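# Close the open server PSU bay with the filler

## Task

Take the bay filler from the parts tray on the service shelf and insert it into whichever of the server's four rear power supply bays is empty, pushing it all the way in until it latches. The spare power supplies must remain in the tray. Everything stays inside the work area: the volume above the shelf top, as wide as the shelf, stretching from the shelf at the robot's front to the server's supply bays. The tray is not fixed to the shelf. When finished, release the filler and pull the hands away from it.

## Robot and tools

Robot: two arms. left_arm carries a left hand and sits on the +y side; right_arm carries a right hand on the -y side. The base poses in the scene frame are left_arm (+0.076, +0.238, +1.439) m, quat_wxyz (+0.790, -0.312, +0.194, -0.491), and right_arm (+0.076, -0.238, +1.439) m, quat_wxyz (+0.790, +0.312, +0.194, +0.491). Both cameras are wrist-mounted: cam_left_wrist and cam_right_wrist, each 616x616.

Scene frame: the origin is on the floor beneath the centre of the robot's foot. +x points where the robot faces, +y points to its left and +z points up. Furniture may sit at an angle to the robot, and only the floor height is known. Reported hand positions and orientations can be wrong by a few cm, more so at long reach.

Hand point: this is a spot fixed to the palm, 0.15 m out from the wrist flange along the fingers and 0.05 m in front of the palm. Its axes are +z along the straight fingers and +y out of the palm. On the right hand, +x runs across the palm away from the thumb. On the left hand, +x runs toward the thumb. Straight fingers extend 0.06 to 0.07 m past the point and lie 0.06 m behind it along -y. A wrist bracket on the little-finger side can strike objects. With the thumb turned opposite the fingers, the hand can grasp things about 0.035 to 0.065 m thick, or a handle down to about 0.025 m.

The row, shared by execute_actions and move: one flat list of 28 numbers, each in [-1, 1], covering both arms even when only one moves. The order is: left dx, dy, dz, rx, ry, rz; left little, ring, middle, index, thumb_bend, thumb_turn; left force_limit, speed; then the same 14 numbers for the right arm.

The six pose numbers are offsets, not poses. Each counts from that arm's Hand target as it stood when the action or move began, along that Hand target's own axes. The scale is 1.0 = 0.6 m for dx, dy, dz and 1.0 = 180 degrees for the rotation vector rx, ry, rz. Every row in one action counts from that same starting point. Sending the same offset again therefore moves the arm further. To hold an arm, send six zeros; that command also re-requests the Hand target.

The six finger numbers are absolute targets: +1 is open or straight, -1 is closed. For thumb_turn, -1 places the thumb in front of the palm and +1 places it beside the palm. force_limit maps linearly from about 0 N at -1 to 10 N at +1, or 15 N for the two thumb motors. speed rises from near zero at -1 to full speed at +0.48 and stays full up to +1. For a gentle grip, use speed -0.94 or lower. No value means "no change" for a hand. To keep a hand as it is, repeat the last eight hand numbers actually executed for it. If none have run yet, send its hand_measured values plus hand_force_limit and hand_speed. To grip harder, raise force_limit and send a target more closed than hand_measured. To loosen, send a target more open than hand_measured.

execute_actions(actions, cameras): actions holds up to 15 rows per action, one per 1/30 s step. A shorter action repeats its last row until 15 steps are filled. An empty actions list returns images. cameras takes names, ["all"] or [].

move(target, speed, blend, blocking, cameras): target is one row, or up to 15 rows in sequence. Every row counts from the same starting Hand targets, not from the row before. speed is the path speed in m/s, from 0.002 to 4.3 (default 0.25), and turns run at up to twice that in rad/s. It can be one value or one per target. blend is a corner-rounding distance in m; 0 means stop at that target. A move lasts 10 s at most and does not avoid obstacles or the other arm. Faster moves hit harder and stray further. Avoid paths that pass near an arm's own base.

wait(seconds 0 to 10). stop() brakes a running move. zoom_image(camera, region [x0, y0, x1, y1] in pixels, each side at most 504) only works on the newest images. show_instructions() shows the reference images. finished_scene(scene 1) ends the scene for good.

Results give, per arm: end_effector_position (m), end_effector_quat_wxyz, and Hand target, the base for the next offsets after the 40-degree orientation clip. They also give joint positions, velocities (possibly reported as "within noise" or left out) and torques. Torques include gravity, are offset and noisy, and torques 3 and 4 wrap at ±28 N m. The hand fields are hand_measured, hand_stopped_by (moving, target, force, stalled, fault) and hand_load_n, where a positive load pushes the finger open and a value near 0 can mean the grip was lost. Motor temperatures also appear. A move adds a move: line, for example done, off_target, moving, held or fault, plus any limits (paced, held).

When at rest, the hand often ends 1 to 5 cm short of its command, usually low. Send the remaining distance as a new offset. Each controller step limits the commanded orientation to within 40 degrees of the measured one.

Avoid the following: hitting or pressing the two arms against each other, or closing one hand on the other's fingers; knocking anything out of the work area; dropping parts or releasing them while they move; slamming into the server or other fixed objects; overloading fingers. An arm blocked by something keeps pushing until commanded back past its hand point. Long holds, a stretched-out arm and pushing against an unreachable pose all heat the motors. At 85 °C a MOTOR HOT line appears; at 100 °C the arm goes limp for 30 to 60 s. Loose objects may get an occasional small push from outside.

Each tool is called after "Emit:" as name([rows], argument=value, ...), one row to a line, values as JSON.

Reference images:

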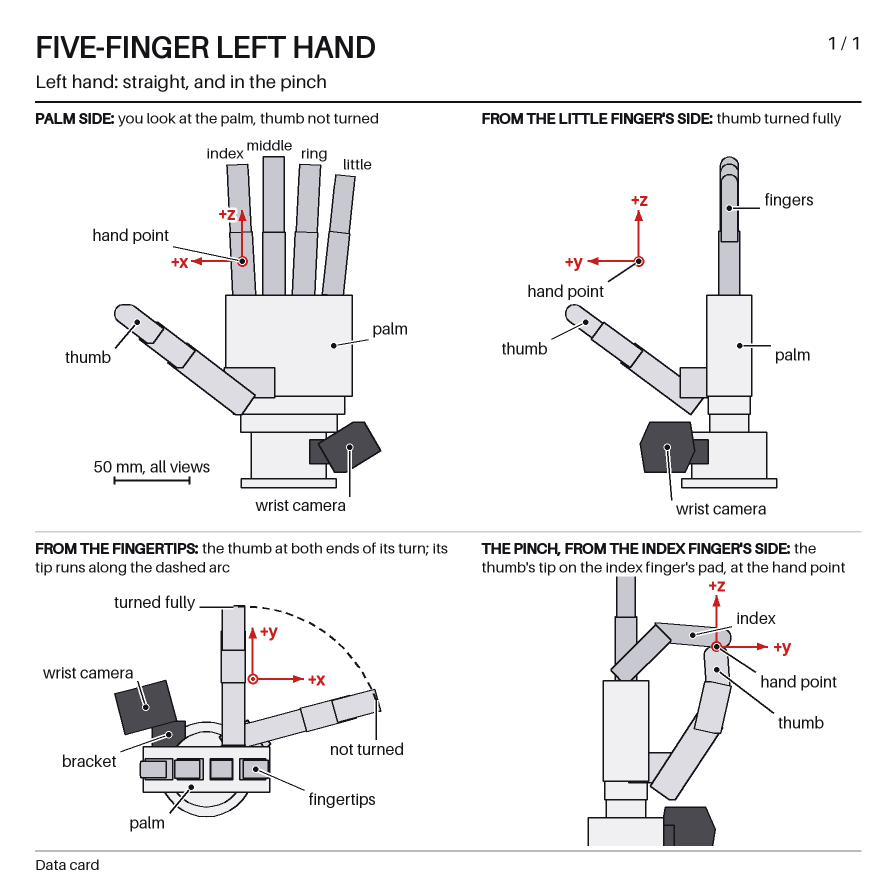

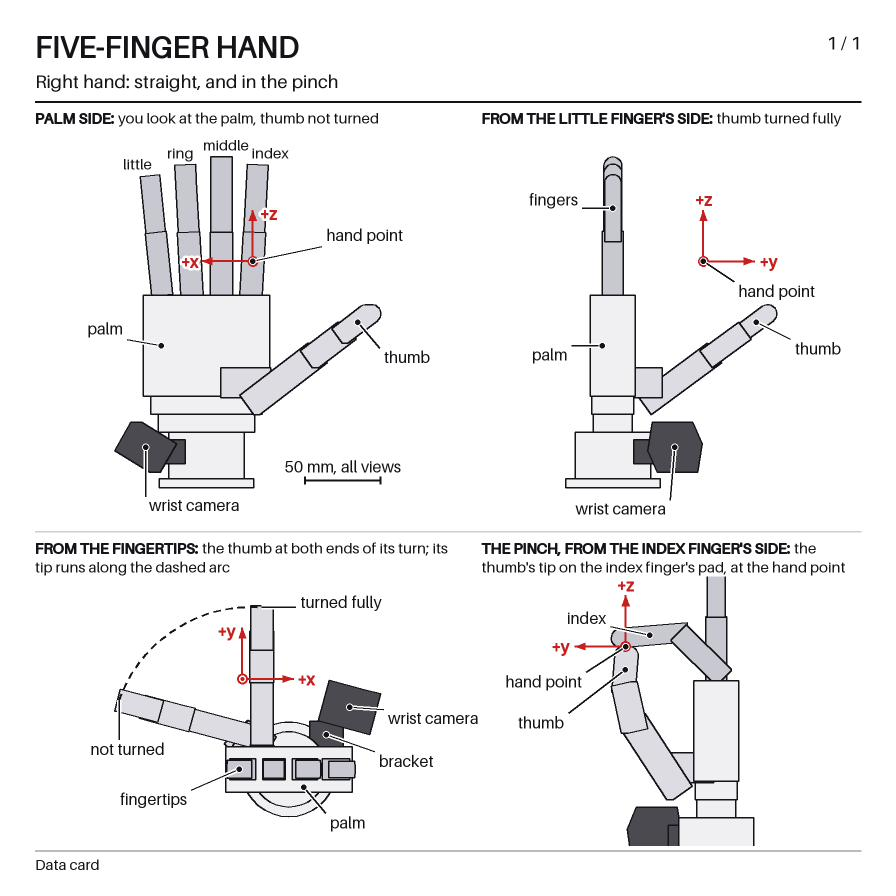

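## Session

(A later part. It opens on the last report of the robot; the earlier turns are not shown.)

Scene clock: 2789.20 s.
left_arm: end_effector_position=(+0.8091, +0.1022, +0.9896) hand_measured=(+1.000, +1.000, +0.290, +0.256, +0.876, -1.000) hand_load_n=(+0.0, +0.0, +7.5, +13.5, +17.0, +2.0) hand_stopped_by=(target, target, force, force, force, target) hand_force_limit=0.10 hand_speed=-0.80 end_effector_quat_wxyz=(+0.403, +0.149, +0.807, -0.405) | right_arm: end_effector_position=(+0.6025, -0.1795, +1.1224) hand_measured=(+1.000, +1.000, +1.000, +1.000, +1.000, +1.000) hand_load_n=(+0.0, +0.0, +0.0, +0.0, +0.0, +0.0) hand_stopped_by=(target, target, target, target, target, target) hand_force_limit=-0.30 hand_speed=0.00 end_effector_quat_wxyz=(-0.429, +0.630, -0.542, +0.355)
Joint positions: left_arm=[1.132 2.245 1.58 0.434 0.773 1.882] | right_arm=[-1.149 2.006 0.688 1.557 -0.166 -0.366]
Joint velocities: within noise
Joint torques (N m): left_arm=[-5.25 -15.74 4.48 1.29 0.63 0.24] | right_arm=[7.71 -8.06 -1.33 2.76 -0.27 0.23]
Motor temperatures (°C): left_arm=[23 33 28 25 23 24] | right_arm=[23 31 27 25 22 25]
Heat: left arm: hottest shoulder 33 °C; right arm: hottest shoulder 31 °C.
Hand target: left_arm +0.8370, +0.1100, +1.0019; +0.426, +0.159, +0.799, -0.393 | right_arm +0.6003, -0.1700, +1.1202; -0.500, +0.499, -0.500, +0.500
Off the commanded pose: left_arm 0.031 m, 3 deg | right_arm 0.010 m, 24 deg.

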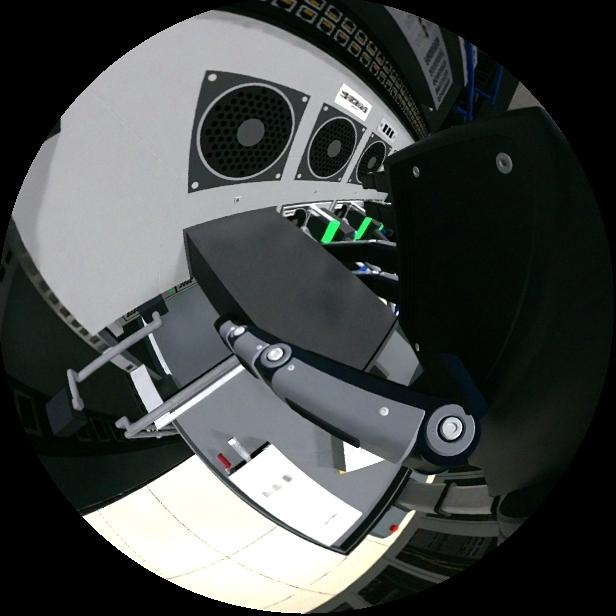

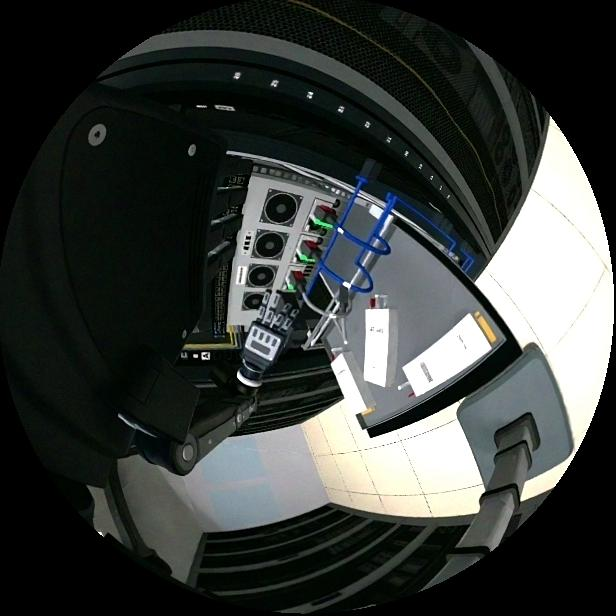

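Emit:
zoom_image(camera="cam_left_wrist", region=[175, 195, 235, 255])

Emit:
zoom_image(camera="cam_left_wrist", region=[230, 180, 290, 240])

Emit:
zoom_image(camera="cam_right_wrist", region=[250, 280, 310, 340])

Scaled by 8.400 from the camera's 616x616 image, which has a finer 880x880 frame.

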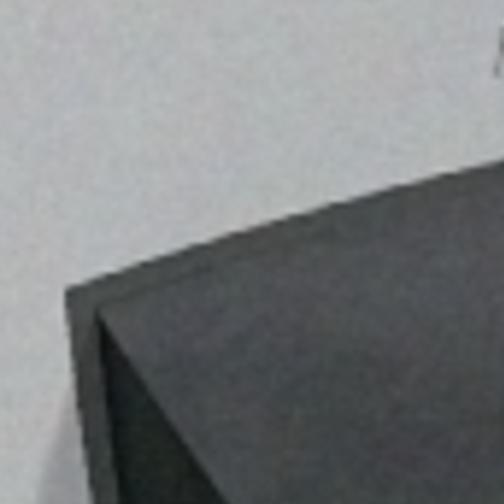

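Scaled by 8.400 from the camera's 616x616 image, which has a finer 880x880 frame.

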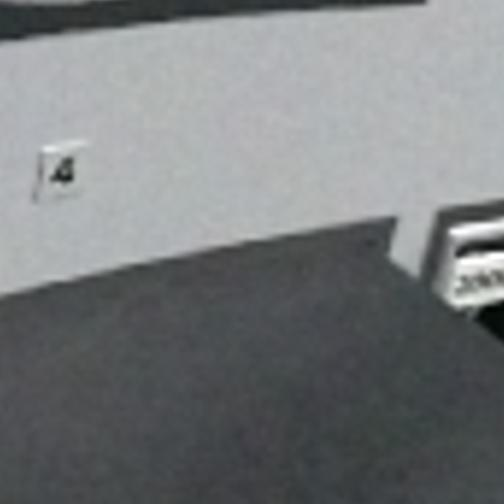

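Scaled by 8.400 from the camera's 616x616 image, which has a finer 880x880 frame.

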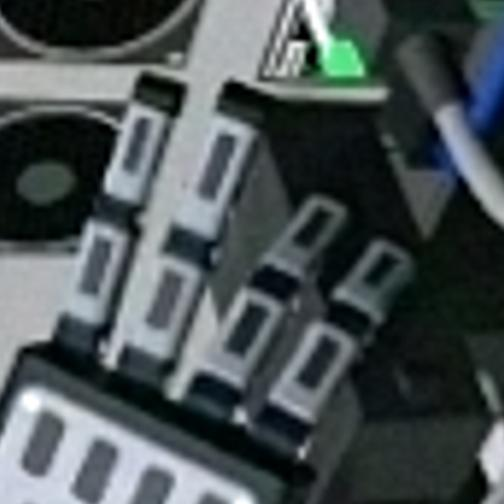

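Emit:
zoom_image(camera="cam_left_wrist", region=[182, 212, 212, 242])

Emit:
zoom_image(camera="cam_left_wrist", region=[206, 202, 236, 232])

Emit:
zoom_image(camera="cam_left_wrist", region=[230, 198, 260, 228])

Emit:
zoom_image(camera="cam_left_wrist", region=[256, 192, 286, 222])

Scaled by 16.800 from the camera's 616x616 image, which has a finer 880x880 frame.

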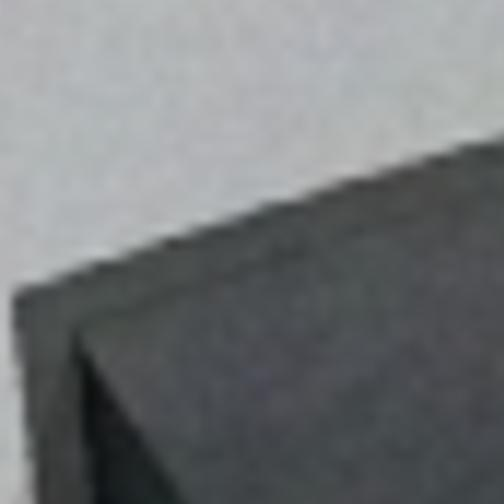

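Scaled by 16.800 from the camera's 616x616 image, which has a finer 880x880 frame.

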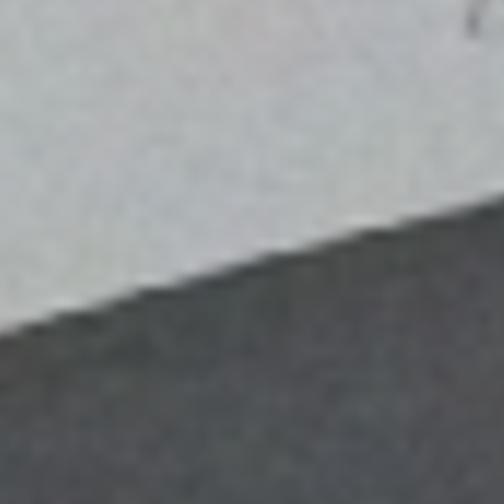

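Scaled by 16.800 from the camera's 616x616 image, which has a finer 880x880 frame.

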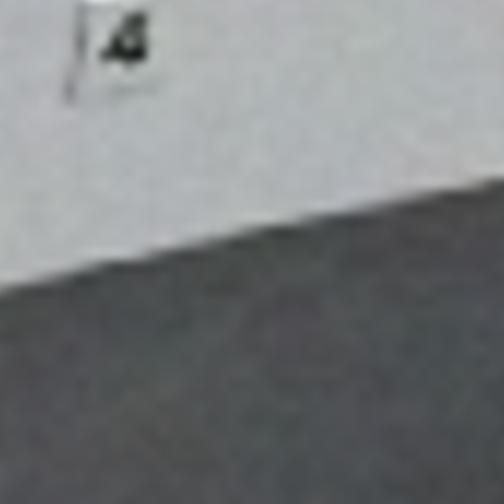

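Scaled by 16.800 from the camera's 616x616 image, which has a finer 880x880 frame.

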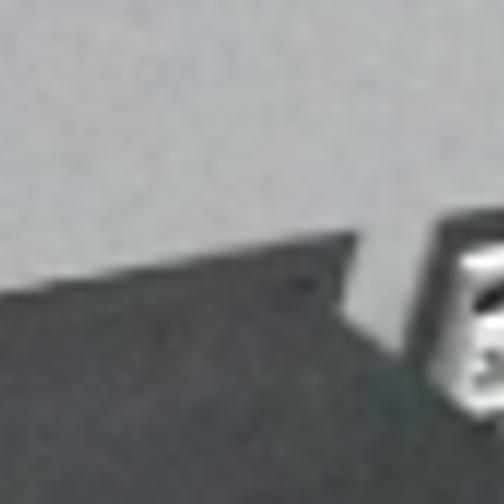

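Emit:
move(target=[-0.01638,0.01223,0.00872,0,0,0,1,1,0.1,0.1,0.85,-1,0.1,-0.8,0,0,0,0,0,0,1,1,1,1,1,1,-0.3,0], speed=0.04, cameras=["cam_left_wrist"])

Emit:
zoom_image(camera="cam_left_wrist", region=[182, 212, 212, 242])

Emit:
zoom_image(camera="cam_left_wrist", region=[256, 192, 286, 222])

Scene clock: 2886.03 s.
left_arm: end_effector_position=(+0.8190, +0.1025, +0.9898) hand_measured=(+1.000, +1.000, +0.290, +0.256, +0.876, -1.000) hand_load_n=(+0.0, +0.0, +8.5, +13.5, +17.0, +1.5) hand_stopped_by=(target, target, force, force, force, target) hand_force_limit=0.10 hand_speed=-0.80 end_effector_quat_wxyz=(+0.401, +0.148, +0.807, -0.407) | right_arm: end_effector_position=(+0.6025, -0.1795, +1.1224) hand_measured=(+1.000, +1.000, +1.000, +1.000, +1.000, +1.000) hand_load_n=(+0.0, +0.0, +0.0, +0.0, +0.0, +0.0) hand_stopped_by=(target, target, target, target, target, target) hand_force_limit=-0.30 hand_speed=0.00 end_effector_quat_wxyz=(-0.429, +0.630, -0.542, +0.355)
Joint positions: left_arm=[1.131 2.25 1.615 0.399 0.774 1.882] | right_arm=[-1.149 2.006 0.688 1.557 -0.166 -0.366]
Joint torques (N m): left_arm=[-5.19 -15.97 4.64 1.31 0.54 0.24] | right_arm=[7.53 -8.41 -1.36 2.74 -0.29 0.23]
Heat: left arm: hottest shoulder 33 °C; right arm: hottest shoulder 30 °C.
Hand target: left_arm +0.8499, +0.1112, +1.0044; +0.426, +0.159, +0.799, -0.393 | right_arm +0.6007, -0.1702, +1.1205; -0.435, +0.626, -0.544, +0.351 (not the last commanded pose)
Off the commanded pose: left_arm 0.035 m, 4 deg | right_arm 0.010 m, 24 deg.
move: off_target (left_arm, right_arm)
Images, in order (width x height): cam_left_wrist 616x616.

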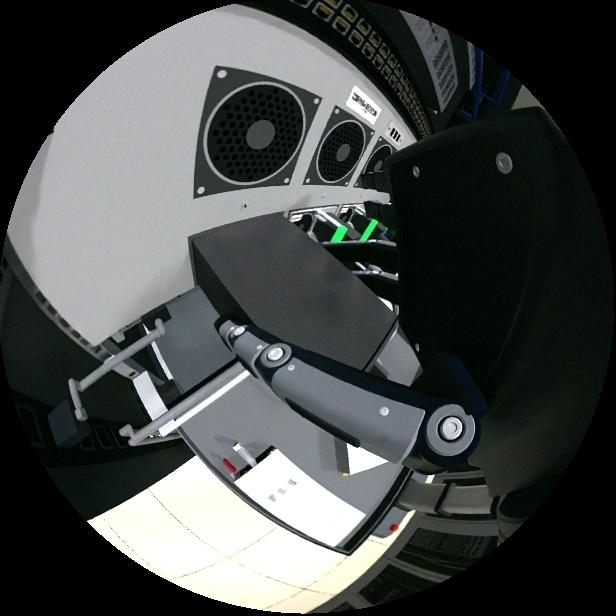

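Scaled by 16.800 from the camera's 616x616 image, which has a finer 880x880 frame.

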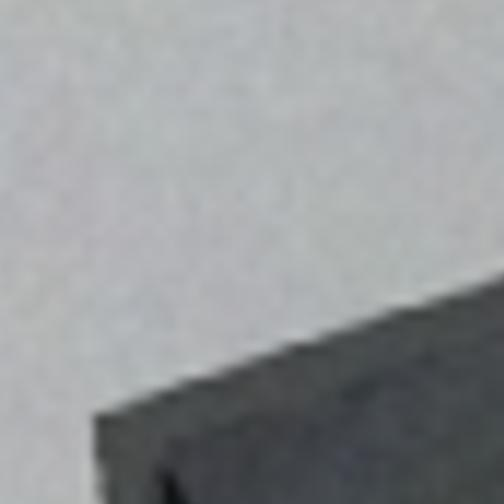

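Scaled by 16.800 from the camera's 616x616 image, which has a finer 880x880 frame.

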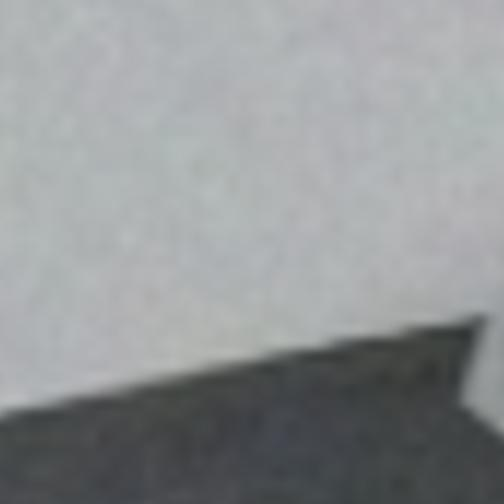

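Emit:
move(target=[-0.01547,0.01197,0.00995,0,0,0,1,1,0.1,0.1,0.85,-1,0.1,-0.8,0,0,0,0,0,0,1,1,1,1,1,1,-0.3,0], speed=0.04, cameras=["cam_left_wrist"])

Emit:
zoom_image(camera="cam_left_wrist", region=[180, 190, 300, 310])

Scene clock: 2903.87 s.
left_arm: end_effector_position=(+0.8299, +0.1029, +0.9900) hand_measured=(+1.000, +1.000, +0.290, +0.256, +0.876, -1.000) hand_load_n=(+0.0, +0.0, +8.0, +13.5, +17.0, +2.0) hand_stopped_by=(target, target, force, force, force, target) hand_force_limit=0.10 hand_speed=-0.80 end_effector_quat_wxyz=(+0.399, +0.148, +0.808, -0.408) | right_arm: end_effector_position=(+0.6025, -0.1795, +1.1224) hand_measured=(+1.000, +1.000, +1.000, +1.000, +1.000, +1.000) hand_load_n=(+0.0, +0.0, +0.0, +0.0, +0.0, +0.0) hand_stopped_by=(target, target, target, target, target, target) hand_force_limit=-0.30 hand_speed=0.00 end_effector_quat_wxyz=(-0.429, +0.630, -0.542, +0.355)
Joint positions: left_arm=[1.13 2.257 1.654 0.364 0.774 1.882] | right_arm=[-1.149 2.006 0.688 1.557 -0.166 -0.366]
Joint torques (N m): left_arm=[-5.54 -16.56 5.15 1.24 0.47 0.24] | right_arm=[7.65 -8.18 -1.37 2.8 -0.3 0.22]
Heat: left arm: hottest shoulder 33 °C; right arm: hottest shoulder 30 °C.
Hand target: left_arm +0.8629, +0.1123, +1.0063; +0.426, +0.159, +0.799, -0.393 | right_arm +0.6007, -0.1702, +1.1205; -0.435, +0.626, -0.544, +0.351
Off the commanded pose: left_arm 0.038 m, 4 deg | right_arm 0.010 m, 1 deg.
move: off_target (left_arm)
Images, in order (width x height): cam_left_wrist 616x616.

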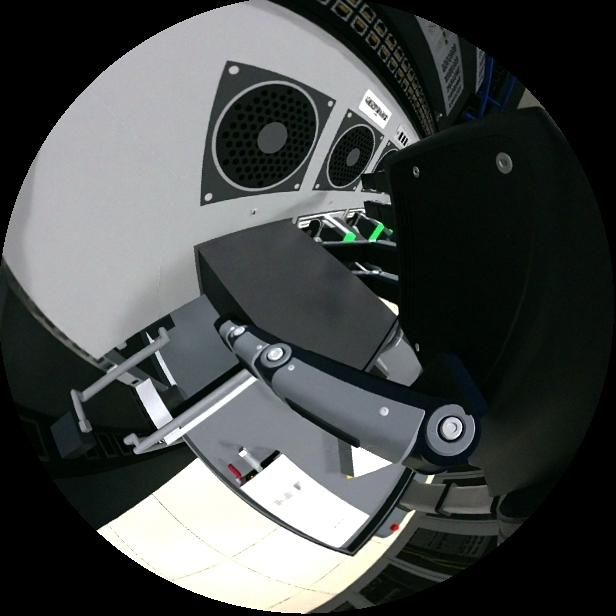

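Scaled by 4.200 from the camera's 616x616 image, which has a finer 880x880 frame.

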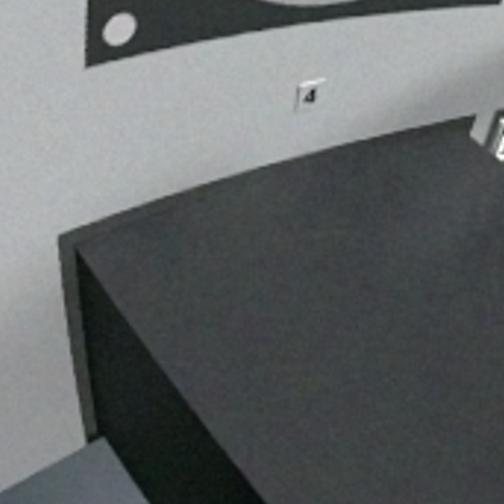

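Emit:
move(target=[-0.01547,0.01197,0.00995,0.0004,-0.0036,0.0042,1,1,0.1,0.1,0.85,-1,0.1,-0.8,0,0,0,0,0,0,1,1,1,1,1,1,-0.3,0], speed=0.04, cameras=["cam_left_wrist"])

Emit:
zoom_image(camera="cam_left_wrist", region=[180, 190, 300, 310])

Scene clock: 2917.47 s.
left_arm: end_effector_position=(+0.8390, +0.1017, +0.9895) hand_measured=(+1.000, +1.000, +0.290, +0.256, +0.876, -1.000) hand_load_n=(+0.0, +0.0, +7.5, +13.0, +17.5, +2.5) hand_stopped_by=(target, target, force, force, force, target) hand_force_limit=0.10 hand_speed=-0.80 end_effector_quat_wxyz=(+0.404, +0.152, +0.805, -0.406) | right_arm: end_effector_position=(+0.6025, -0.1795, +1.1224) hand_measured=(+1.000, +1.000, +1.000, +1.000, +1.000, +1.000) hand_load_n=(+0.0, +0.0, +0.0, +0.0, +0.0, +0.0) hand_stopped_by=(target, target, target, target, target, target) hand_force_limit=-0.30 hand_speed=0.00 end_effector_quat_wxyz=(-0.429, +0.630, -0.542, +0.355)
Joint positions: left_arm=[1.127 2.269 1.684 0.355 0.775 1.887] | right_arm=[-1.149 2.006 0.688 1.557 -0.166 -0.366]
Joint torques (N m): left_arm=[-5.25 -16.73 5.5 1.2 0.6 0.21] | right_arm=[7.71 -8.29 -1.4 2.76 -0.3 0.22]
Heat: left arm: hottest shoulder 33 °C; right arm: hottest shoulder 30 °C.
Hand target: left_arm +0.8759, +0.1129, +1.0085; +0.433, +0.162, +0.795, -0.392 | right_arm +0.6007, -0.1702, +1.1205; -0.435, +0.626, -0.544, +0.351
Off the commanded pose: left_arm 0.043 m, 4 deg | right_arm 0.010 m, 1 deg.
move: off_target (left_arm)
Images, in order (width x height): cam_left_wrist 616x616.

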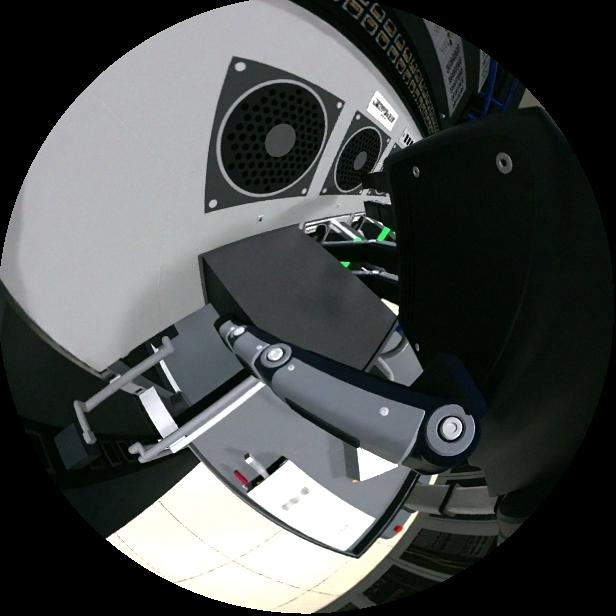

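Scaled by 4.200 from the camera's 616x616 image, which has a finer 880x880 frame.

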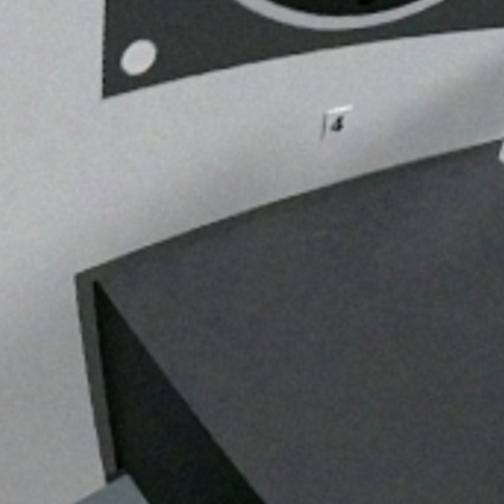

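Emit:
execute_actions(actions=[], cameras=["cam_right_wrist"])

Emit:
zoom_image(camera="cam_right_wrist", region=[240, 280, 300, 340])

Scene clock: 2951.30 s.
left_arm: end_effector_position=(+0.8393, +0.1018, +0.9896) hand_measured=(+1.000, +1.000, +0.290, +0.256, +0.876, -1.000) hand_load_n=(+0.0, +0.0, +7.5, +13.0, +17.5, +2.5) hand_stopped_by=(target, target, force, force, force, target) hand_force_limit=0.10 hand_speed=-0.80 end_effector_quat_wxyz=(+0.405, +0.152, +0.805, -0.406) | right_arm: end_effector_position=(+0.6025, -0.1795, +1.1224) hand_measured=(+1.000, +1.000, +1.000, +1.000, +1.000, +1.000) hand_load_n=(+0.0, +0.0, -0.5, +0.0, +0.0, +0.0) hand_stopped_by=(target, target, target, target, target, target) hand_force_limit=-0.30 hand_speed=0.00 end_effector_quat_wxyz=(-0.429, +0.630, -0.542, +0.355)
Joint positions: left_arm=[1.127 2.269 1.685 0.355 0.775 1.888] | right_arm=[-1.149 2.006 0.688 1.557 -0.166 -0.366]
Joint velocities: within noise
Joint torques (N m): left_arm=[-5.36 -16.79 5.59 1.16 0.59 0.19] | right_arm=[7.53 -8.59 -1.46 2.69 -0.29 0.21]
Motor temperatures (°C): left_arm=[23 35 29 25 23 24] | right_arm=[23 30 26 25 22 25]
Heat: left arm: hottest shoulder 35 °C; right arm: hottest shoulder 30 °C.
Hand target: left_arm +0.8761, +0.1130, +1.0086; +0.433, +0.162, +0.795, -0.392 | right_arm +0.6007, -0.1702, +1.1205; -0.435, +0.626, -0.544, +0.351
Off the commanded pose: left_arm 0.043 m, 4 deg | right_arm 0.010 m, 1 deg.
Images, in order (width x height): cam_right_wrist 616x616.

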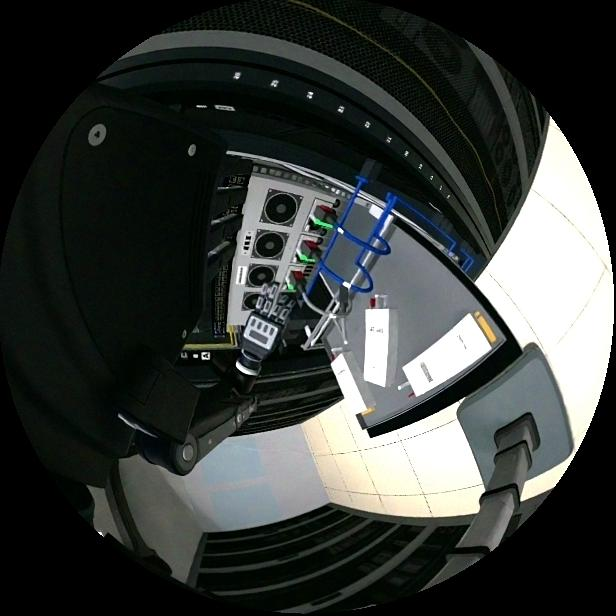

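Scaled by 8.400 from the camera's 616x616 image, which has a finer 880x880 frame.

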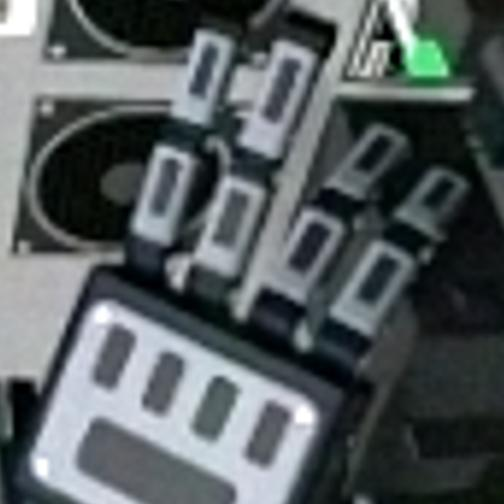

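Emit:
move(target=[0.03156,-0.02758,-0.0156,0,0,0,1,1,0.1,0.1,0.85,-1,0.1,-0.8,0,0,0,0,0,0,1,1,1,1,1,1,-0.3,0], speed=0.04)

Scene clock: 2967.07 s.
left_arm: end_effector_position=(+0.8362, +0.1021, +0.9892) hand_measured=(+1.000, +1.000, +0.290, +0.256, +0.876, -1.000) hand_load_n=(+0.0, +0.0, +8.5, +14.0, +17.5, +1.0) hand_stopped_by=(target, target, force, force, force, target) hand_force_limit=0.10 hand_speed=-0.80 end_effector_quat_wxyz=(+0.410, +0.152, +0.804, -0.402) | right_arm: end_effector_position=(+0.6025, -0.1795, +1.1224) hand_measured=(+1.000, +1.000, +1.000, +1.000, +1.000, +1.000) hand_load_n=(+0.0, +0.0, +0.0, -0.5, +0.0, +0.0) hand_stopped_by=(target, target, target, target, target, target) hand_force_limit=-0.30 hand_speed=0.00 end_effector_quat_wxyz=(-0.429, +0.630, -0.542, +0.355)
Joint positions: left_arm=[1.127 2.27 1.668 0.387 0.77 1.885] | right_arm=[-1.149 2.006 0.688 1.557 -0.166 -0.366]
Joint torques (N m): left_arm=[-5.6 -16.79 1.81 2.51 0.74 0.24] | right_arm=[7.65 -8.47 -1.4 2.73 -0.29 0.23]
Heat: left arm: hottest shoulder 36 °C; right arm: hottest shoulder 30 °C.
Hand target: left_arm +0.8500, +0.1080, +1.0039; +0.433, +0.162, +0.795, -0.392 | right_arm +0.6007, -0.1702, +1.1205; -0.435, +0.626, -0.544, +0.351
Off the commanded pose: left_arm 0.021 m, 3 deg | right_arm 0.010 m, 1 deg.
move: off_target (left_arm)

Emit:
move(target=[0,0,0,0,0,0,1,1,0.45,0.42,1.0,-1,0.1,-0.6,0,0,0,0,0,0,1,1,1,1,1,1,-0.3,0], speed=0.04, cameras=["all"])

Emit:
zoom_image(camera="cam_left_wrist", region=[180, 190, 420, 430])

Emit:
zoom_image(camera="cam_right_wrist", region=[240, 280, 300, 340])

Scene clock: 2977.73 s.
left_arm: end_effector_position=(+0.8389, +0.1034, +0.9915) hand_measured=(+1.000, +1.000, +0.450, +0.420, +1.000, -1.000) hand_load_n=(+0.0, +0.0, +0.0, +0.0, +0.0, +0.5) hand_stopped_by=(target, target, target, target, target, target) hand_force_limit=0.10 hand_speed=-0.60 end_effector_quat_wxyz=(+0.418, +0.156, +0.801, -0.398) | right_arm: end_effector_position=(+0.6025, -0.1795, +1.1224) hand_measured=(+1.000, +1.000, +1.000, +1.000, +1.000, +1.000) hand_load_n=(+0.0, +0.0, +0.0, +0.0, +0.0, +0.0) hand_stopped_by=(target, target, target, target, target, target) hand_force_limit=-0.30 hand_speed=0.00 end_effector_quat_wxyz=(-0.429, +0.630, -0.542, +0.355)
Joint positions: left_arm=[1.128 2.27 1.666 0.406 0.771 1.89] | right_arm=[-1.149 2.006 0.688 1.557 -0.166 -0.366]
Joint torques (N m): left_arm=[-5.83 -16.73 1.99 1.88 0.72 0.2] | right_arm=[7.65 -8.41 -1.37 2.76 -0.28 0.22]
Heat: left arm: hottest shoulder 36 °C; right arm: hottest shoulder 30 °C.
Hand target: left_arm +0.8499, +0.1079, +1.0039; +0.433, +0.162, +0.795, -0.392 | right_arm +0.6007, -0.1702, +1.1205; -0.435, +0.626, -0.544, +0.351
Off the commanded pose: left_arm 0.017 m, 2 deg | right_arm 0.010 m, 1 deg.
move: off_target (left_arm)

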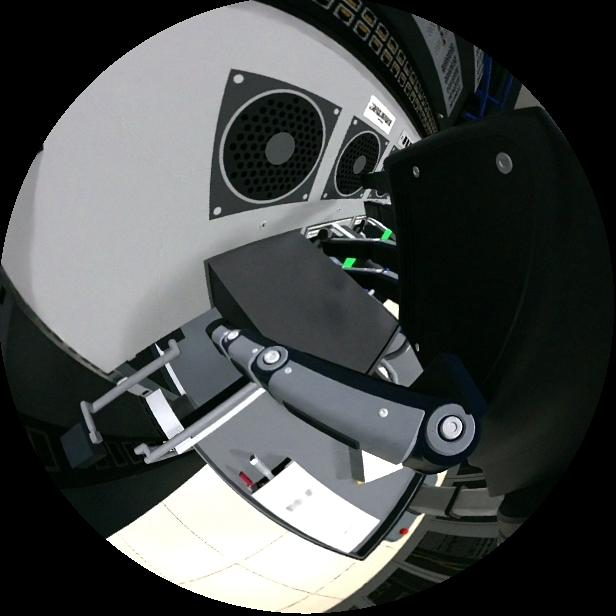

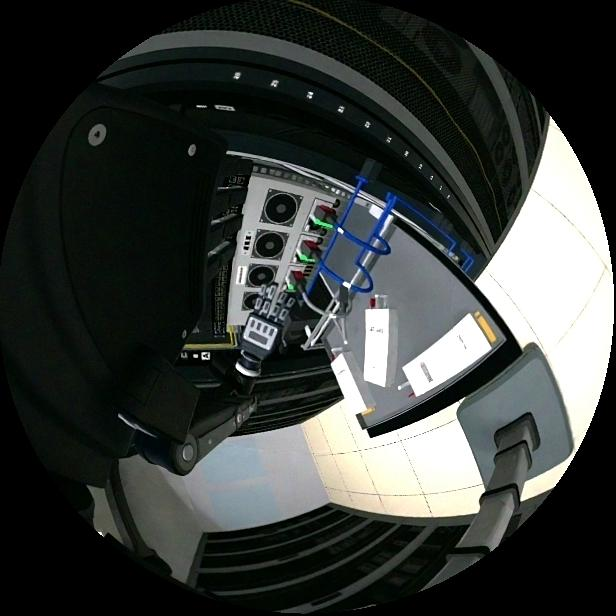

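Scaled by 2.100 from the camera's 616x616 image, which has a finer 880x880 frame.

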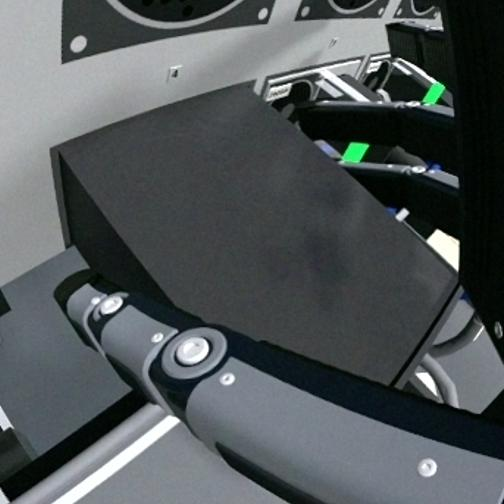

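Scaled by 8.400 from the camera's 616x616 image, which has a finer 880x880 frame.

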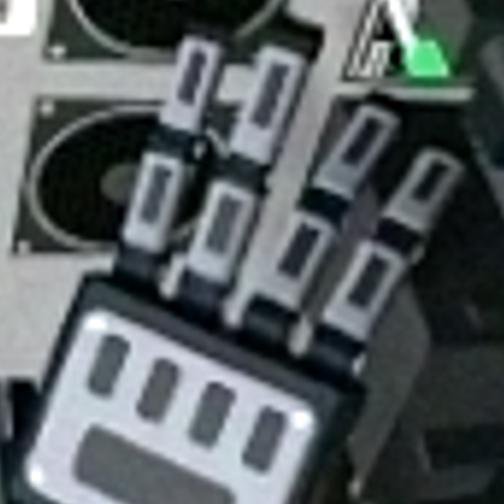

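Emit:
move(target=[0.02857,-0.02986,-0.02808,0,0,0,1,1,0.45,0.42,1.0,-1,0.1,-0.6,0,0,0,0,0,0,1,1,1,1,1,1,-0.3,0], speed=0.05, cameras=["cam_left_wrist"])

Emit:
zoom_image(camera="cam_left_wrist", region=[180, 190, 420, 430])

Scene clock: 3051.47 s.
left_arm: end_effector_position=(+0.8086, +0.0988, +0.9913) hand_measured=(+1.000, +1.000, +0.450, +0.420, +1.000, -1.000) hand_load_n=(-0.5, +0.0, +0.0, +0.0, +0.0, +0.5) hand_stopped_by=(target, target, target, target, target, target) hand_force_limit=0.10 hand_speed=-0.60 end_effector_quat_wxyz=(+0.418, +0.157, +0.800, -0.399) | right_arm: end_effector_position=(+0.6025, -0.1795, +1.1224) hand_measured=(+1.000, +1.000, +1.000, +1.000, +1.000, +1.000) hand_load_n=(+0.0, +0.0, +0.0, +0.0, +0.0, +0.0) hand_stopped_by=(target, target, target, target, target, target) hand_force_limit=-0.30 hand_speed=0.00 end_effector_quat_wxyz=(-0.429, +0.630, -0.542, +0.355)
Joint positions: left_arm=[1.128 2.253 1.568 0.485 0.775 1.893] | right_arm=[-1.149 2.006 0.688 1.557 -0.166 -0.366]
Joint torques (N m): left_arm=[-5.01 -16.32 1.37 1.81 0.75 0.16] | right_arm=[7.36 -8.47 -1.29 2.74 -0.29 0.21]
Heat: left arm: hottest shoulder 36 °C; right arm: hottest shoulder 30 °C.
Hand target: left_arm +0.8201, +0.1080, +1.0040; +0.433, +0.162, +0.795, -0.392 | right_arm +0.6007, -0.1702, +1.1205; -0.435, +0.626, -0.544, +0.351
Off the commanded pose: left_arm 0.019 m, 2 deg | right_arm 0.010 m, 1 deg.
move: off_target (left_arm)
Images, in order (width x height): cam_left_wrist 616x616.

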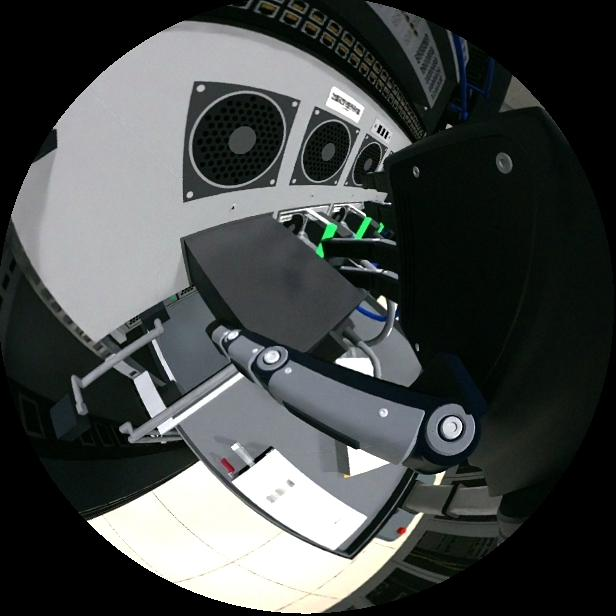

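Scaled by 2.100 from the camera's 616x616 image, which has a finer 880x880 frame.

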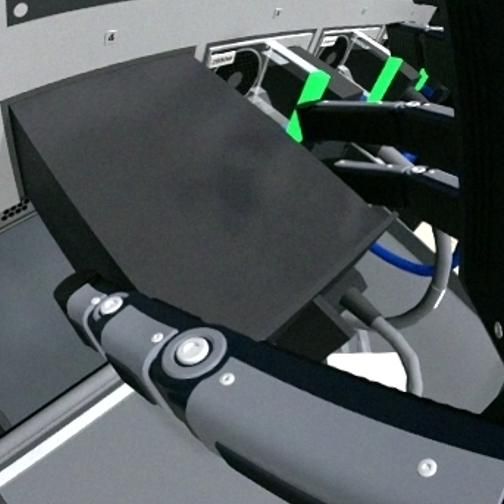

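Emit:
move(target=[0,0,0,0,0,0,1,1,0.1,0.1,0.85,-1,0.1,-0.8,0,0,0,0,0,0,1,1,1,1,1,1,-0.3,0], speed=0.05, cameras=["cam_left_wrist"])

Emit:
zoom_image(camera="cam_left_wrist", region=[180, 190, 420, 430])

Scene clock: 3067.87 s.
left_arm: end_effector_position=(+0.8084, +0.0985, +0.9915) hand_measured=(+1.000, +1.000, +0.270, +0.240, +0.914, -1.000) hand_load_n=(+0.0, +0.0, +7.5, +11.5, +11.5, +0.5) hand_stopped_by=(target, target, force, force, force, target) hand_force_limit=0.10 hand_speed=-0.80 end_effector_quat_wxyz=(+0.418, +0.157, +0.800, -0.400) | right_arm: end_effector_position=(+0.6025, -0.1795, +1.1224) hand_measured=(+1.000, +1.000, +1.000, +1.000, +1.000, +1.000) hand_load_n=(+0.0, -0.5, +0.0, +0.0, +0.0, +0.0) hand_stopped_by=(target, target, target, target, target, target) hand_force_limit=-0.30 hand_speed=0.00 end_effector_quat_wxyz=(-0.429, +0.630, -0.542, +0.355)
Joint positions: left_arm=[1.128 2.253 1.568 0.485 0.776 1.893] | right_arm=[-1.149 2.006 0.688 1.557 -0.166 -0.366]
Joint torques (N m): left_arm=[-4.78 -16.38 1.35 1.85 0.68 0.15] | right_arm=[7.59 -8.41 -1.44 2.77 -0.3 0.22]
Heat: left arm: hottest shoulder 34 °C; right arm: hottest shoulder 30 °C.
Hand target: left_arm +0.8199, +0.1080, +1.0039; +0.433, +0.162, +0.795, -0.392 | right_arm +0.6007, -0.1702, +1.1205; -0.435, +0.626, -0.544, +0.351
Off the commanded pose: left_arm 0.020 m, 2 deg | right_arm 0.010 m, 1 deg.
move: off_target (left_arm)
Images, in order (width x height): cam_left_wrist 616x616.

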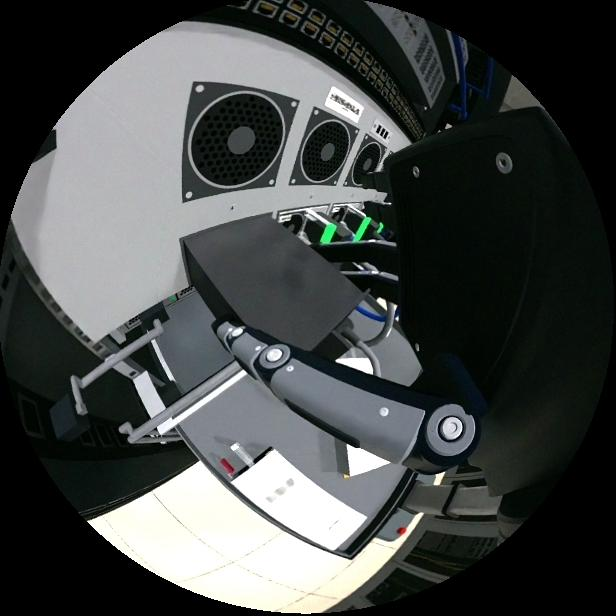

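Scaled by 2.100 from the camera's 616x616 image, which has a finer 880x880 frame.

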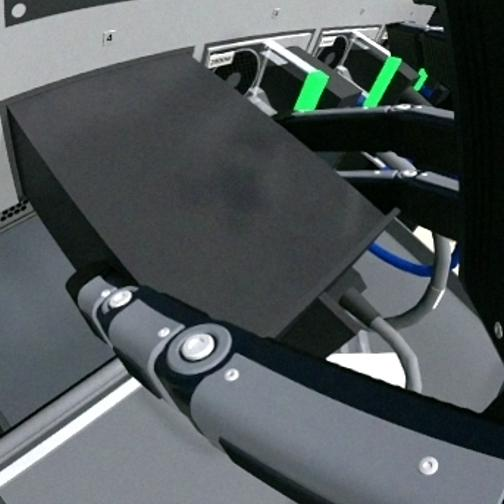

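Emit:
move([
  [-0.03155,0.03037,0.02448,0,0,0,1,1,0.1,0.1,0.85,-1,0.1,-0.8,0,0,0,0,0,0,1,1,1,1,1,1,-0.3,0],
  [-0.05823,0.05545,0.0418,0,0,0,1,1,0.1,0.1,0.85,-1,0.1,-0.8,0,0,0,0,0,0,1,1,1,1,1,1,-0.3,0],
], speed=0.04, cameras=["cam_left_wrist"])

Emit:
zoom_image(camera="cam_left_wrist", region=[180, 190, 420, 430])

Scene clock: 3082.30 s.
left_arm: end_effector_position=(+0.8149, +0.0983, +0.9893) hand_measured=(+1.000, +1.000, +0.268, +0.240, +0.914, -1.000) hand_load_n=(+0.0, -0.5, +1.5, +4.5, +15.5, -2.0) hand_stopped_by=(target, target, force, force, force, target) hand_force_limit=0.10 hand_speed=-0.80 end_effector_quat_wxyz=(+0.387, +0.146, +0.809, -0.418) | right_arm: end_effector_position=(+0.6025, -0.1795, +1.1224) hand_measured=(+1.000, +1.000, +1.000, +1.000, +1.000, +1.000) hand_load_n=(+0.0, +0.0, +0.0, +0.0, +0.0, +0.0) hand_stopped_by=(target, target, target, target, target, target) hand_force_limit=-0.30 hand_speed=0.00 end_effector_quat_wxyz=(-0.429, +0.630, -0.542, +0.355)
Joint positions: left_arm=[1.13 2.246 1.621 0.357 0.787 1.879] | right_arm=[-1.149 2.006 0.688 1.557 -0.166 -0.366]
Joint torques (N m): left_arm=[-5.42 -15.74 7.84 1.58 0.17 0.29] | right_arm=[7.53 -8.64 -1.44 2.8 -0.29 0.21]
Heat: left arm: hottest shoulder 33 °C; right arm: hottest shoulder 30 °C.
Hand target: left_arm +0.8739, +0.1131, +1.0083; +0.433, +0.162, +0.795, -0.392 | right_arm +0.6007, -0.1702, +1.1205; -0.435, +0.626, -0.544, +0.351
Off the commanded pose: left_arm 0.064 m, 7 deg | right_arm 0.010 m, 1 deg.
move: off_target (left_arm)
Images, in order (width x height): cam_left_wrist 616x616.

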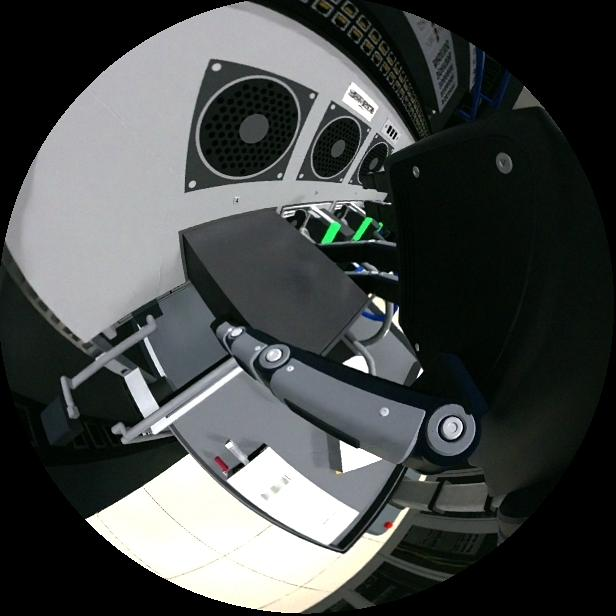

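Scaled by 2.100 from the camera's 616x616 image, which has a finer 880x880 frame.

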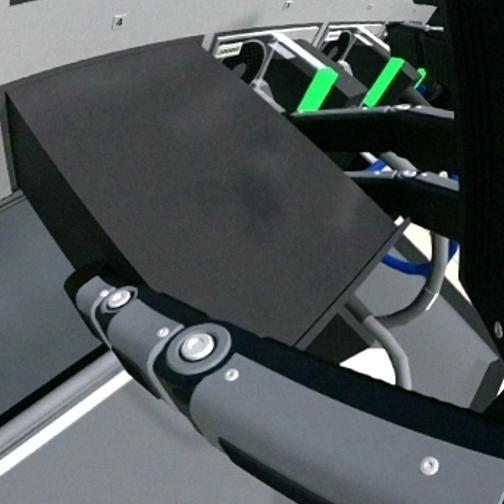

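Emit:
zoom_image(camera="cam_left_wrist", region=[175, 200, 235, 260])

Emit:
zoom_image(camera="cam_left_wrist", region=[240, 180, 300, 240])

Emit:
zoom_image(camera="cam_left_wrist", region=[310, 270, 400, 360])

Scaled by 8.400 from the camera's 616x616 image, which has a finer 880x880 frame.

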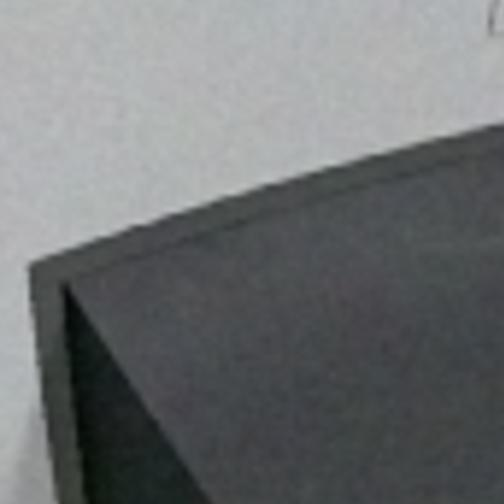

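Scaled by 8.400 from the camera's 616x616 image, which has a finer 880x880 frame.

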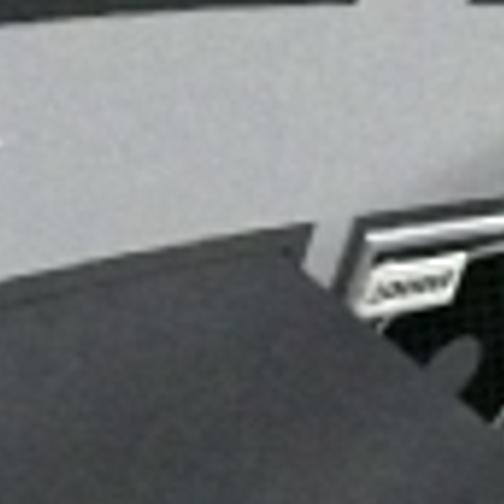

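Scaled by 5.600 from the camera's 616x616 image, which has a finer 880x880 frame.

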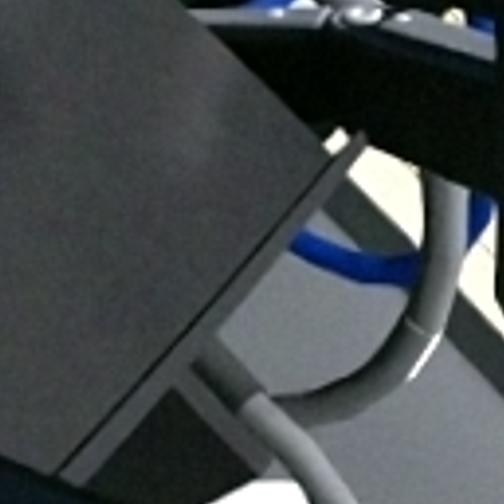

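Emit:
move([
  [0.0414,-0.0418,-0.0393,0,0,0,1,1,0.1,0.1,0.85,-1,0.1,-0.8,0,0,0,0,0,0,1,1,1,1,1,1,-0.3,0],
  [0.0414,-0.0418,-0.0393,0,0,0,1,1,0.45,0.42,1.0,-1,0.1,-0.6,0,0,0,0,0,0,1,1,1,1,1,1,-0.3,0],
], speed=0.05, cameras=["cam_left_wrist"])

Emit:
zoom_image(camera="cam_left_wrist", region=[180, 190, 420, 430])

Scene clock: 3163.67 s.
left_arm: end_effector_position=(+0.8180, +0.1017, +0.9957) hand_measured=(+1.000, +1.000, +0.450, +0.420, +1.000, -1.000) hand_load_n=(+0.0, +0.0, +0.0, +0.0, +0.0, +0.5) hand_stopped_by=(target, target, target, target, target, target) hand_force_limit=0.10 hand_speed=-0.60 end_effector_quat_wxyz=(+0.417, +0.157, +0.799, -0.403) | right_arm: end_effector_position=(+0.6025, -0.1795, +1.1224) hand_measured=(+1.000, +1.000, +1.000, +1.000, +1.000, +1.000) hand_load_n=(+0.0, +0.0, +0.0, +0.0, +0.0, -0.5) hand_stopped_by=(target, target, target, target, target, target) hand_force_limit=-0.30 hand_speed=0.00 end_effector_quat_wxyz=(-0.429, +0.630, -0.542, +0.355)
Joint positions: left_arm=[1.13 2.246 1.59 0.452 0.784 1.891] | right_arm=[-1.149 2.006 0.688 1.557 -0.166 -0.366]
Joint torques (N m): left_arm=[-4.78 -16.44 1.73 1.81 0.55 0.17] | right_arm=[7.53 -8.41 -1.42 2.74 -0.28 0.21]
Heat: left arm: hottest shoulder 36 °C; right arm: hottest shoulder 30 °C.
Hand target: left_arm +0.8314, +0.1129, +1.0076; +0.433, +0.162, +0.795, -0.392 | right_arm +0.6007, -0.1702, +1.1205; -0.435, +0.626, -0.544, +0.351
Off the commanded pose: left_arm 0.021 m, 2 deg | right_arm 0.010 m, 1 deg.
move: off_target (left_arm); target 2's new numbers were sent with left_arm's hand 0.027 m and 4 deg from that target
Images, in order (width x height): cam_left_wrist 616x616.

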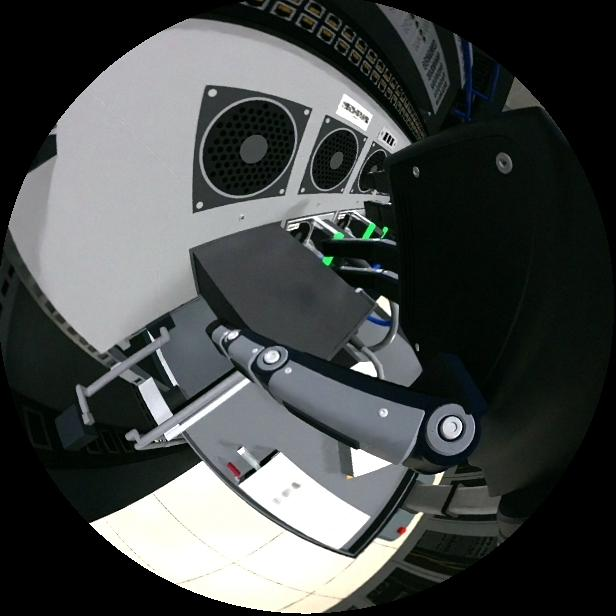

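Scaled by 2.100 from the camera's 616x616 image, which has a finer 880x880 frame.

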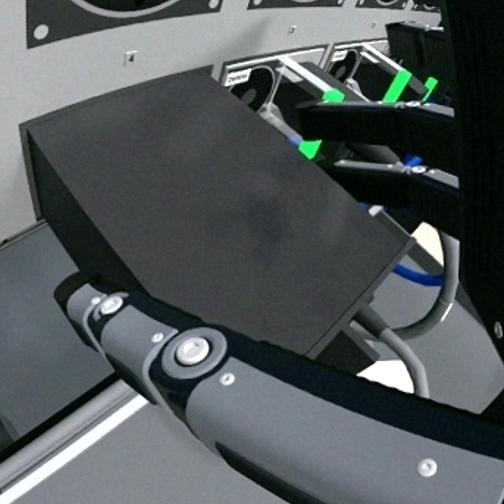

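Emit:
move(target=[0.00747,0.01165,-0.01068,0,0,0,1,1,0.45,0.42,1.0,-1,0.1,-0.6,0,0,0,0,0,0,1,1,1,1,1,1,-0.3,0], speed=0.08)

Scene clock: 3190.33 s.
left_arm: end_effector_position=(+0.8175, +0.1081, +0.9941) hand_measured=(+1.000, +1.000, +0.450, +0.420, +1.000, -1.000) hand_load_n=(+0.0, +0.0, -0.5, +0.0, +0.0, +0.0) hand_stopped_by=(target, target, target, target, target, target) hand_force_limit=0.10 hand_speed=-0.60 end_effector_quat_wxyz=(+0.418, +0.158, +0.799, -0.402) | right_arm: end_effector_position=(+0.6025, -0.1795, +1.1224) hand_measured=(+1.000, +1.000, +1.000, +1.000, +1.000, +1.000) hand_load_n=(+0.0, -0.5, +0.0, +0.0, +0.0, +0.0) hand_stopped_by=(target, target, target, target, target, target) hand_force_limit=-0.30 hand_speed=0.00 end_effector_quat_wxyz=(-0.429, +0.630, -0.542, +0.355)
Joint positions: left_arm=[1.14 2.246 1.59 0.452 0.793 1.896] | right_arm=[-1.149 2.006 0.688 1.557 -0.166 -0.366]
Joint torques (N m): left_arm=[-4.31 -16.15 2.02 1.78 0.71 0.17] | right_arm=[7.53 -8.41 -1.37 2.76 -0.28 0.23]
Heat: left arm: hottest shoulder 36 °C; right arm: hottest shoulder 30 °C.
Hand target: left_arm +0.8294, +0.1219, +1.0026; +0.433, +0.162, +0.795, -0.392 | right_arm +0.6007, -0.1702, +1.1205; -0.435, +0.626, -0.544, +0.351
Off the commanded pose: left_arm 0.020 m, 2 deg | right_arm 0.010 m, 1 deg.
move: off_target (left_arm)


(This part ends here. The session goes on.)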